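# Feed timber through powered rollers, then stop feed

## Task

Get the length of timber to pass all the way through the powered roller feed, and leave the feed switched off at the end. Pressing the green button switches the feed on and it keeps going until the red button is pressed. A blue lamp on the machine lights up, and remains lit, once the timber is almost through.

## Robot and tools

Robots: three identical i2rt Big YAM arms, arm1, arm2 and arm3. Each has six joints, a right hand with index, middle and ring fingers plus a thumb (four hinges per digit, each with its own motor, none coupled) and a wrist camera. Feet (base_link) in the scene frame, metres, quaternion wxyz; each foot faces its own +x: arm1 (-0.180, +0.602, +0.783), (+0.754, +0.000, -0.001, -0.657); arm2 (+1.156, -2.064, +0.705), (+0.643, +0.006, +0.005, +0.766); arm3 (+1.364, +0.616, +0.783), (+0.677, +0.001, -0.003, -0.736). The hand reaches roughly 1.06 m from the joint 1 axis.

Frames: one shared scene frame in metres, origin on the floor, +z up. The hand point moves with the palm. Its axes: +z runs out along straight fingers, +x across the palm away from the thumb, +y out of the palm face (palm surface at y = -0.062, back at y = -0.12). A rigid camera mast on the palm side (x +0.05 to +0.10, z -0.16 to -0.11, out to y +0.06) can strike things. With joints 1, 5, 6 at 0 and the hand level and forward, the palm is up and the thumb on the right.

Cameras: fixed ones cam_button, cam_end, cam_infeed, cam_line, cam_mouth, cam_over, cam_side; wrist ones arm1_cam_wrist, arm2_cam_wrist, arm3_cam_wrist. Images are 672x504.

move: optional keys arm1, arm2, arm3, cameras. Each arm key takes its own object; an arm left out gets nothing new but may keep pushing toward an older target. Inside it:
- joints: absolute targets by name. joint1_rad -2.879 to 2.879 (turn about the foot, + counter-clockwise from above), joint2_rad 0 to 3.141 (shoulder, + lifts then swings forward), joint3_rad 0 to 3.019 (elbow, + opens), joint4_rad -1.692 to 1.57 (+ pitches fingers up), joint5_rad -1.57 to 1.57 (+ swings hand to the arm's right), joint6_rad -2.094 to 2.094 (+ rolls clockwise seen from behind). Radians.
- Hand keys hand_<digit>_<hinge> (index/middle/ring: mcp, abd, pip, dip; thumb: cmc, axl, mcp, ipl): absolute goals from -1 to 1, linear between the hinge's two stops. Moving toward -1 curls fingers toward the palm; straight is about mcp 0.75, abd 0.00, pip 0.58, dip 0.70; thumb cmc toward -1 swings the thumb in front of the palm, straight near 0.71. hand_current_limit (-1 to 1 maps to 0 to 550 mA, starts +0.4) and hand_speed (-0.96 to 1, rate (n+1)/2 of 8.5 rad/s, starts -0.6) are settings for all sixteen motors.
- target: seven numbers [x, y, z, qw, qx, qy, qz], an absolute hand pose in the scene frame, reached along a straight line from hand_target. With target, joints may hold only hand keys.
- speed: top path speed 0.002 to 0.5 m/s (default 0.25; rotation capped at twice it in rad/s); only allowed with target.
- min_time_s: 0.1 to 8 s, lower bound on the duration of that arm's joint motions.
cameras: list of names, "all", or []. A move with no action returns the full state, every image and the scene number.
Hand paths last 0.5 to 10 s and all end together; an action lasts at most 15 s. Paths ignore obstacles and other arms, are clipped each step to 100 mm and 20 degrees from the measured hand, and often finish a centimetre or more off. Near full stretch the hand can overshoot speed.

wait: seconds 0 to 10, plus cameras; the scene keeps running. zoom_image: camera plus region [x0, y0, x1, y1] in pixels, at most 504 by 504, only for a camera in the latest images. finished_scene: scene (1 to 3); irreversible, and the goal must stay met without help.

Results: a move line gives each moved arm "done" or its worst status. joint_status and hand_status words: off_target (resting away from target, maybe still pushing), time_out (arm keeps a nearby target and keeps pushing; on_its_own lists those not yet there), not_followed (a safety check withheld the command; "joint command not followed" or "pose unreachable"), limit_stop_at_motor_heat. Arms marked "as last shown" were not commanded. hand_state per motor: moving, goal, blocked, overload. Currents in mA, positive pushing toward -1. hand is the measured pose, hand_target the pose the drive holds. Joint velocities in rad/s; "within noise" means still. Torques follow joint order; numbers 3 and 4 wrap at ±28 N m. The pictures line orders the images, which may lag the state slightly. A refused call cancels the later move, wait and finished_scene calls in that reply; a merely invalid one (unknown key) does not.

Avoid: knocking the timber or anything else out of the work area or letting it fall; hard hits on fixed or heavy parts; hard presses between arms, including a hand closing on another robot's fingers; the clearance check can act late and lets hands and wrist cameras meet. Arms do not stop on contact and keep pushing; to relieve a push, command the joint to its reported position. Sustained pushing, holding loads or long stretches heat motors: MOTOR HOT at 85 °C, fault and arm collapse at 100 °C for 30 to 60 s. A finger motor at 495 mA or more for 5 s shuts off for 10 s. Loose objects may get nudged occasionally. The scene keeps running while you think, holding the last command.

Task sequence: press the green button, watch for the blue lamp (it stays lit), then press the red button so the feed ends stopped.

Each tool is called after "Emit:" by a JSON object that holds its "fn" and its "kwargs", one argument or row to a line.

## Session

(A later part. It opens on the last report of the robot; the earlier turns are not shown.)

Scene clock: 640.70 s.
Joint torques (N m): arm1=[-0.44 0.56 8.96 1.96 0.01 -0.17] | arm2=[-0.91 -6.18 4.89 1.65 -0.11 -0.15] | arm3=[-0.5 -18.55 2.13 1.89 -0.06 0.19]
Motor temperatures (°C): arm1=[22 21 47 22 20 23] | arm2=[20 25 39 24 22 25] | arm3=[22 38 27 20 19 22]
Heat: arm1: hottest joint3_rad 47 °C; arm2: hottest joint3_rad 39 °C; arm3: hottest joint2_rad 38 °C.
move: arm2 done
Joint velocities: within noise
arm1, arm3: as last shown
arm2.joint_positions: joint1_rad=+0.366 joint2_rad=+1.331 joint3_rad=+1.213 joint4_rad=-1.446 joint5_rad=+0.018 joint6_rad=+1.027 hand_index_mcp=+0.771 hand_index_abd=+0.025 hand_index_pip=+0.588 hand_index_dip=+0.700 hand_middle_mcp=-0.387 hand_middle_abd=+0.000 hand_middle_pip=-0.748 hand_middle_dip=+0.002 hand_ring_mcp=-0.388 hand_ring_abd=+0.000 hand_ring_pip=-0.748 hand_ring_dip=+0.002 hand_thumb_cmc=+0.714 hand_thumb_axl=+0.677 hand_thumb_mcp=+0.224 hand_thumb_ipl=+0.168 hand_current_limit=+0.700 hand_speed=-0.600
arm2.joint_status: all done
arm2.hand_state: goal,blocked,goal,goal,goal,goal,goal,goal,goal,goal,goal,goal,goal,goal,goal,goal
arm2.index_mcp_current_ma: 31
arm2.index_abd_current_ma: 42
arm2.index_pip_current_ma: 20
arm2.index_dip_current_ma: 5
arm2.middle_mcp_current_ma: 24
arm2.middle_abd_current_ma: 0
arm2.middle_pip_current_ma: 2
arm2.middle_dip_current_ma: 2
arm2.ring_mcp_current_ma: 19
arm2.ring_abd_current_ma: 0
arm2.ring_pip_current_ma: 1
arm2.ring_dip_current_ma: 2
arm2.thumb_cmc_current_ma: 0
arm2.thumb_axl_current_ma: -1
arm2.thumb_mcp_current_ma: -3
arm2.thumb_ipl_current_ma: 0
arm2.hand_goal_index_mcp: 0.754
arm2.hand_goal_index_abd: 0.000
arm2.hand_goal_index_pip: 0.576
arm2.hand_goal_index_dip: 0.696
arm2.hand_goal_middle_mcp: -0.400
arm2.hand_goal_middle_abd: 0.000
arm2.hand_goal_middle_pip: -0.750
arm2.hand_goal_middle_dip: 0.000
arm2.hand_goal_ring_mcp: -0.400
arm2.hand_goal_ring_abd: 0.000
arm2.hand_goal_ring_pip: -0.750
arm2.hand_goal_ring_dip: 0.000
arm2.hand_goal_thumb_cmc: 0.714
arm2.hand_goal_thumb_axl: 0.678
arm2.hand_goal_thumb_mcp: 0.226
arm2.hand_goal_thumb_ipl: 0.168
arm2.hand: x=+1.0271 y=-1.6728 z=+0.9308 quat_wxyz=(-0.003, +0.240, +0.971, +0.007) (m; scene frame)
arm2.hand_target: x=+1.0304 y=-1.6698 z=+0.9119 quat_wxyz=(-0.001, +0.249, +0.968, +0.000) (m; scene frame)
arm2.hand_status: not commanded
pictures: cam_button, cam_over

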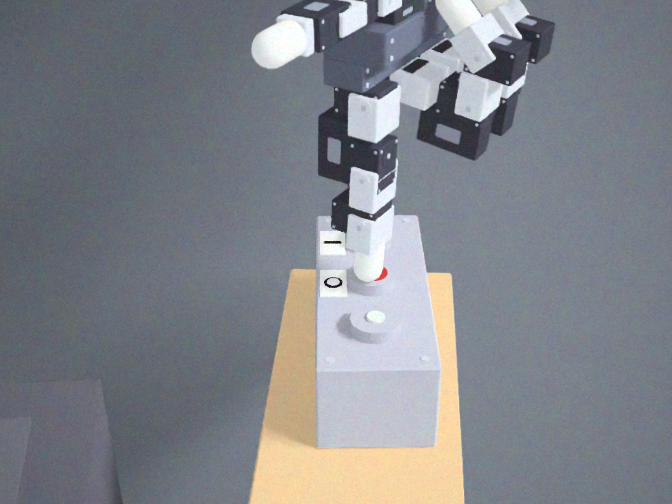

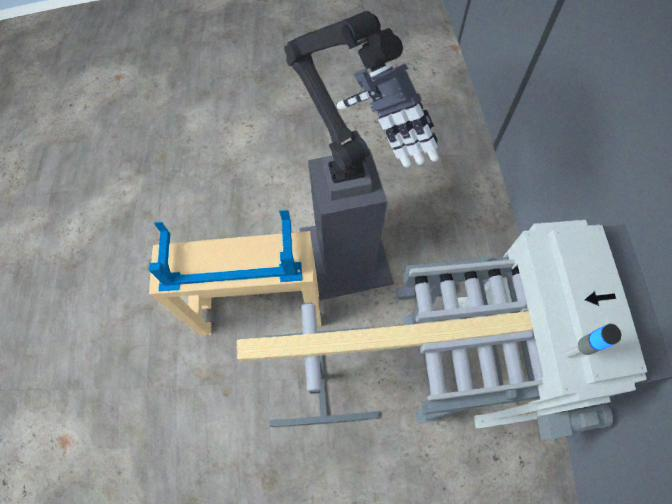

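Emit:
{"fn": "move", "kwargs": {
  "arm2": {"joints":{"joint3_rad":1.42,"joint4_rad":-1.6},"min_time_s":1.2},
  "cameras": ["cam_button", "cam_over", "cam_infeed"]
}}

Emit:
{"fn": "zoom_image", "kwargs": {
  "camera": "cam_over",
  "region": [400, 200, 660, 450]
}}

Scene clock: 651.10 s.
Joint torques (N m): arm1=[-0.44 0.5 8.95 1.95 0.01 -0.17] | arm2=[-0.5 -7.24 10.54 -0.14 0.03 -0.17] | arm3=[-0.5 -18.61 2.14 1.83 -0.07 0.19]
Motor temperatures (°C): arm1=[22 21 47 22 20 23] | arm2=[20 25 38 24 22 25] | arm3=[22 38 27 20 19 22]
Heat: arm1: hottest joint3_rad 47 °C; arm2: hottest joint3_rad 38 °C; arm3: hottest joint2_rad 38 °C.
move: arm2 done
Joint velocities: within noise
arm1, arm3: as last shown
arm2.joint_positions: joint1_rad=+0.366 joint2_rad=+1.345 joint3_rad=+1.369 joint4_rad=-1.591 joint5_rad=+0.013 joint6_rad=+1.027 hand_index_mcp=+0.755 hand_index_abd=+0.003 hand_index_pip=+0.579 hand_index_dip=+0.698 hand_middle_mcp=-0.387 hand_middle_abd=+0.000 hand_middle_pip=-0.748 hand_middle_dip=+0.002 hand_ring_mcp=-0.388 hand_ring_abd=+0.000 hand_ring_pip=-0.748 hand_ring_dip=+0.002 hand_thumb_cmc=+0.714 hand_thumb_axl=+0.677 hand_thumb_mcp=+0.224 hand_thumb_ipl=+0.168 hand_current_limit=+0.700 hand_speed=-0.600
arm2.joint_status: all done
arm2.hand_state: goal,goal,goal,goal,goal,goal,goal,goal,goal,goal,goal,goal,goal,goal,goal,goal
arm2.index_mcp_current_ma: 1
arm2.index_abd_current_ma: 3
arm2.index_pip_current_ma: 2
arm2.index_dip_current_ma: 2
arm2.middle_mcp_current_ma: 24
arm2.middle_abd_current_ma: 0
arm2.middle_pip_current_ma: 2
arm2.middle_dip_current_ma: 2
arm2.ring_mcp_current_ma: 19
arm2.ring_abd_current_ma: 0
arm2.ring_pip_current_ma: 1
arm2.ring_dip_current_ma: 2
arm2.thumb_cmc_current_ma: 0
arm2.thumb_axl_current_ma: -1
arm2.thumb_mcp_current_ma: -3
arm2.thumb_ipl_current_ma: 0
arm2.hand_goal_index_mcp: 0.754
arm2.hand_goal_index_abd: 0.000
arm2.hand_goal_index_pip: 0.576
arm2.hand_goal_index_dip: 0.696
arm2.hand_goal_middle_mcp: -0.400
arm2.hand_goal_middle_abd: 0.000
arm2.hand_goal_middle_pip: -0.750
arm2.hand_goal_middle_dip: 0.000
arm2.hand_goal_ring_mcp: -0.400
arm2.hand_goal_ring_abd: 0.000
arm2.hand_goal_ring_pip: -0.750
arm2.hand_goal_ring_dip: 0.000
arm2.hand_goal_thumb_cmc: 0.714
arm2.hand_goal_thumb_axl: 0.678
arm2.hand_goal_thumb_mcp: 0.226
arm2.hand_goal_thumb_ipl: 0.168
arm2.hand: x=+1.0235 y=-1.6669 z=+0.9848 quat_wxyz=(-0.004, +0.240, +0.971, +0.004) (m; scene frame)
arm2.hand_target: x=+1.0240 y=-1.6566 z=+1.0026 quat_wxyz=(-0.017, +0.250, +0.968, +0.016) (m; scene frame)
arm2.hand_status: not commanded
pictures: cam_button, cam_infeed, cam_over

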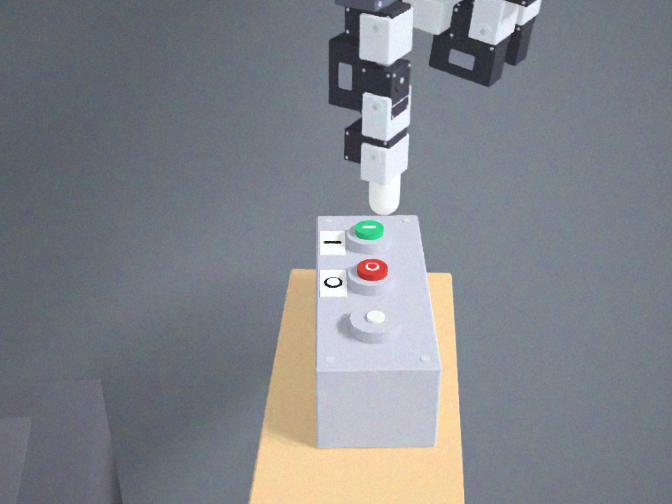

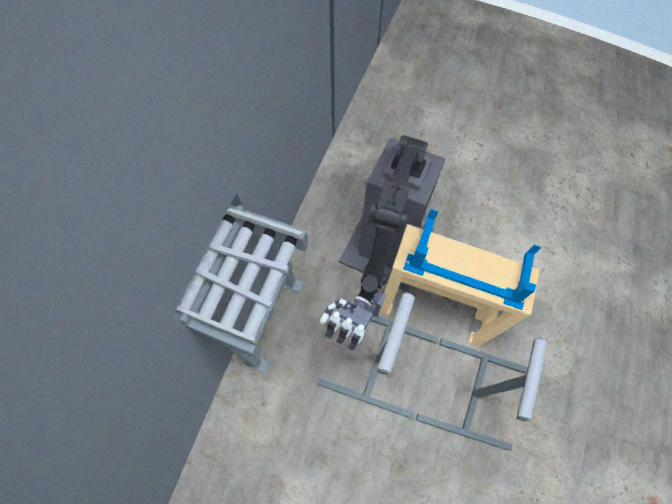

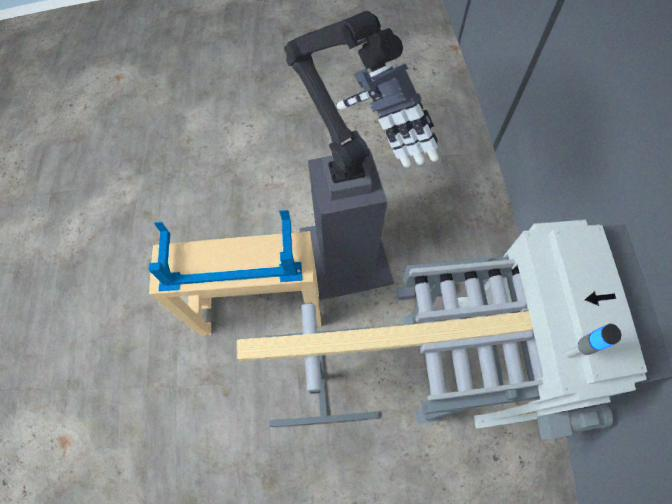

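Scaled by 1.938 from the camera's 672x504 image, which has a finer 960x720 frame.

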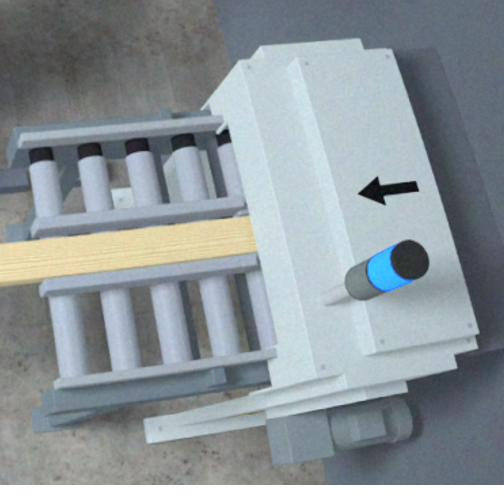

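Emit:
{"fn": "wait", "kwargs": {
  "seconds": 0,
  "cameras": ["cam_mouth", "cam_line"]
}}

Emit:
{"fn": "zoom_image", "kwargs": {
  "camera": "cam_mouth",
  "region": [200, 110, 400, 190]
}}

Emit:
{"fn": "zoom_image", "kwargs": {
  "camera": "cam_line",
  "region": [230, 160, 450, 250]
}}

Scene clock: 666.53 s.
Joint torques (N m): arm1=[-0.44 0.56 8.96 1.95 0.01 -0.16] | arm2=[-0.56 -7.59 10.62 -0.18 0.03 -0.15] | arm3=[-0.5 -18.61 2.13 1.85 -0.07 0.2]
Motor temperatures (°C): arm1=[22 21 47 22 20 23] | arm2=[20 24 41 24 22 24] | arm3=[22 39 27 20 19 22]
Heat: arm1: hottest joint3_rad 47 °C; arm2: hottest joint3_rad 41 °C; arm3: hottest joint2_rad 39 °C.
Joint velocities: within noise
arm1.joint_positions: joint1_rad=+0.378 joint2_rad=+0.632 joint3_rad=+1.379 joint4_rad=-1.429 joint5_rad=-0.024 joint6_rad=+1.186 hand_index_mcp=+0.753 hand_index_abd=+0.000 hand_index_pip=+0.577 hand_index_dip=+0.696 hand_middle_mcp=+0.753 hand_middle_abd=+0.000 hand_middle_pip=+0.577 hand_middle_dip=+0.696 hand_ring_mcp=+0.753 hand_ring_abd=+0.000 hand_ring_pip=+0.577 hand_ring_dip=+0.696 hand_thumb_cmc=+0.714 hand_thumb_axl=+0.677 hand_thumb_mcp=+0.225 hand_thumb_ipl=+0.168 hand_current_limit=+0.400 hand_speed=-0.600
arm1.joint_status: not commanded
arm1.hand_state: goal,goal,goal,goal,goal,goal,goal,goal,goal,goal,goal,goal,goal,goal,goal,goal
arm1.index_mcp_current_ma: -4
arm1.index_abd_current_ma: 0
arm1.index_pip_current_ma: 4
arm1.index_dip_current_ma: 0
arm1.middle_mcp_current_ma: -4
arm1.middle_abd_current_ma: 0
arm1.middle_pip_current_ma: 4
arm1.middle_dip_current_ma: 0
arm1.ring_mcp_current_ma: -4
arm1.ring_abd_current_ma: 0
arm1.ring_pip_current_ma: 4
arm1.ring_dip_current_ma: 0
arm1.thumb_cmc_current_ma: 1
arm1.thumb_axl_current_ma: -4
arm1.thumb_mcp_current_ma: -5
arm1.thumb_ipl_current_ma: -2
arm1.hand_goal_index_mcp: 0.754
arm1.hand_goal_index_abd: 0.000
arm1.hand_goal_index_pip: 0.576
arm1.hand_goal_index_dip: 0.696
arm1.hand_goal_middle_mcp: 0.754
arm1.hand_goal_middle_abd: 0.000
arm1.hand_goal_middle_pip: 0.576
arm1.hand_goal_middle_dip: 0.696
arm1.hand_goal_ring_mcp: 0.754
arm1.hand_goal_ring_abd: 0.000
arm1.hand_goal_ring_pip: 0.576
arm1.hand_goal_ring_dip: 0.696
arm1.hand_goal_thumb_cmc: 0.714
arm1.hand_goal_thumb_axl: 0.678
arm1.hand_goal_thumb_mcp: 0.226
arm1.hand_goal_thumb_ipl: 0.168
arm1.hand: x=-0.1375 y=+0.3547 z=+1.3033 quat_wxyz=(+0.275, +0.854, -0.293, +0.331) (m; scene frame)
arm1.hand_target: x=-0.1385 y=+0.3565 z=+1.3133 quat_wxyz=(+0.282, +0.849, -0.291, +0.339) (m; scene frame)
arm1.hand_status: not commanded
arm2.joint_positions: joint1_rad=+0.366 joint2_rad=+1.345 joint3_rad=+1.369 joint4_rad=-1.591 joint5_rad=+0.013 joint6_rad=+1.027 hand_index_mcp=+0.755 hand_index_abd=+0.003 hand_index_pip=+0.579 hand_index_dip=+0.698 hand_middle_mcp=-0.387 hand_middle_abd=+0.000 hand_middle_pip=-0.748 hand_middle_dip=+0.002 hand_ring_mcp=-0.388 hand_ring_abd=+0.000 hand_ring_pip=-0.748 hand_ring_dip=+0.002 hand_thumb_cmc=+0.714 hand_thumb_axl=+0.677 hand_thumb_mcp=+0.224 hand_thumb_ipl=+0.168 hand_current_limit=+0.700 hand_speed=-0.600
arm2.joint_status: all done
arm2.hand_state: goal,goal,goal,goal,goal,goal,goal,goal,goal,goal,goal,goal,goal,goal,goal,goal
arm2.index_mcp_current_ma: 1
arm2.index_abd_current_ma: 3
arm2.index_pip_current_ma: 2
arm2.index_dip_current_ma: 2
arm2.middle_mcp_current_ma: 24
arm2.middle_abd_current_ma: 0
arm2.middle_pip_current_ma: 2
arm2.middle_dip_current_ma: 2
arm2.ring_mcp_current_ma: 19
arm2.ring_abd_current_ma: 0
arm2.ring_pip_current_ma: 1
arm2.ring_dip_current_ma: 2
arm2.thumb_cmc_current_ma: 0
arm2.thumb_axl_current_ma: -1
arm2.thumb_mcp_current_ma: -3
arm2.thumb_ipl_current_ma: 0
arm2.hand_goal_index_mcp: 0.754
arm2.hand_goal_index_abd: 0.000
arm2.hand_goal_index_pip: 0.576
arm2.hand_goal_index_dip: 0.696
arm2.hand_goal_middle_mcp: -0.400
arm2.hand_goal_middle_abd: 0.000
arm2.hand_goal_middle_pip: -0.750
arm2.hand_goal_middle_dip: 0.000
arm2.hand_goal_ring_mcp: -0.400
arm2.hand_goal_ring_abd: 0.000
arm2.hand_goal_ring_pip: -0.750
arm2.hand_goal_ring_dip: 0.000
arm2.hand_goal_thumb_cmc: 0.714
arm2.hand_goal_thumb_axl: 0.678
arm2.hand_goal_thumb_mcp: 0.226
arm2.hand_goal_thumb_ipl: 0.168
arm2.hand: x=+1.0235 y=-1.6669 z=+0.9848 quat_wxyz=(-0.004, +0.240, +0.971, +0.004) (m; scene frame)
arm2.hand_target: x=+1.0240 y=-1.6566 z=+1.0026 quat_wxyz=(-0.017, +0.250, +0.968, +0.016) (m; scene frame)
arm2.hand_status: not commanded
arm3.joint_positions: joint1_rad=+0.108 joint2_rad=+2.600 joint3_rad=+1.189 joint4_rad=+1.425 joint5_rad=+0.172 joint6_rad=-0.016 hand_index_mcp=-0.038 hand_index_abd=-0.001 hand_index_pip=-0.198 hand_index_dip=+0.696 hand_middle_mcp=-0.043 hand_middle_abd=-0.001 hand_middle_pip=-0.204 hand_middle_dip=+0.696 hand_ring_mcp=-0.043 hand_ring_abd=+0.000 hand_ring_pip=-0.203 hand_ring_dip=+0.696 hand_thumb_cmc=+0.729 hand_thumb_axl=+0.685 hand_thumb_mcp=-0.448 hand_thumb_ipl=-0.154 hand_current_limit=+0.700 hand_speed=-0.800
arm3.joint_status: not commanded
arm3.hand_state: goal,goal,goal,goal,goal,goal,goal,goal,goal,goal,goal,goal,goal,goal,goal,goal
arm3.index_mcp_current_ma: 6
arm3.index_abd_current_ma: 0
arm3.index_pip_current_ma: 0
arm3.index_dip_current_ma: 0
arm3.middle_mcp_current_ma: 2
arm3.middle_abd_current_ma: 0
arm3.middle_pip_current_ma: -1
arm3.middle_dip_current_ma: 0
arm3.ring_mcp_current_ma: 3
arm3.ring_abd_current_ma: 0
arm3.ring_pip_current_ma: -1
arm3.ring_dip_current_ma: 0
arm3.thumb_cmc_current_ma: 9
arm3.thumb_axl_current_ma: 3
arm3.thumb_mcp_current_ma: 0
arm3.thumb_ipl_current_ma: 0
arm3.hand_goal_index_mcp: -0.050
arm3.hand_goal_index_abd: 0.000
arm3.hand_goal_index_pip: -0.200
arm3.hand_goal_index_dip: 0.696
arm3.hand_goal_middle_mcp: -0.050
arm3.hand_goal_middle_abd: 0.000
arm3.hand_goal_middle_pip: -0.200
arm3.hand_goal_middle_dip: 0.696
arm3.hand_goal_ring_mcp: -0.050
arm3.hand_goal_ring_abd: 0.000
arm3.hand_goal_ring_pip: -0.200
arm3.hand_goal_ring_dip: 0.696
arm3.hand_goal_thumb_cmc: 0.714
arm3.hand_goal_thumb_axl: 0.678
arm3.hand_goal_thumb_mcp: -0.448
arm3.hand_goal_thumb_ipl: -0.156
arm3.hand: x=+1.3301 y=-0.0679 z=+0.7636 quat_wxyz=(+0.711, +0.700, -0.049, -0.055) (m; scene frame)
arm3.hand_target: x=+1.3270 y=-0.0670 z=+0.7620 quat_wxyz=(+0.705, +0.705, -0.052, -0.052) (m; scene frame)
arm3.hand_status: not commanded
pictures: cam_line, cam_mouth

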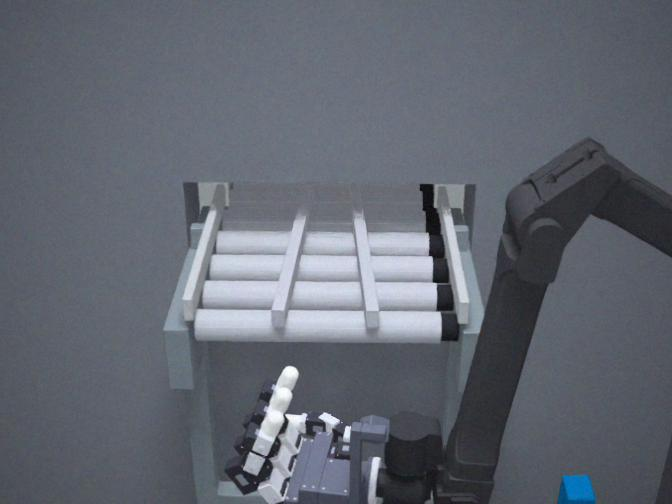

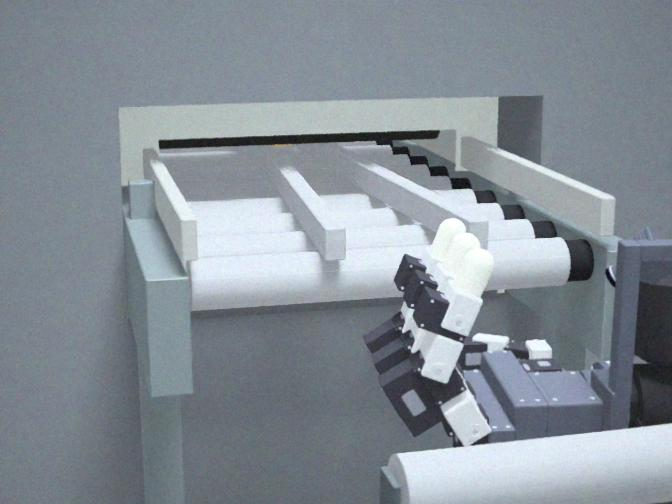

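Scaled by 2.520 from the camera's 672x504 image, which has a finer 960x720 frame.

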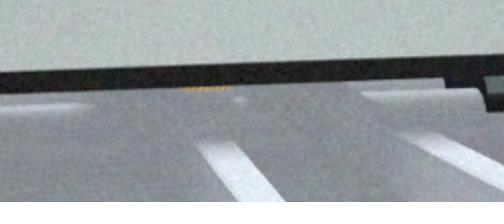

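Scaled by 2.291 from the camera's 672x504 image, which has a finer 960x720 frame.

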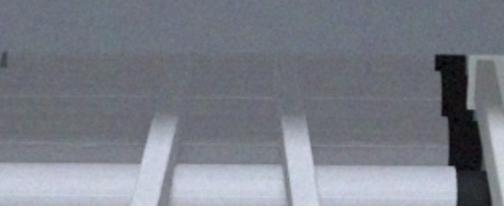

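Emit:
{"fn": "finished_scene", "kwargs": {
  "scene": 3
}}

The scene is finished: the task was done.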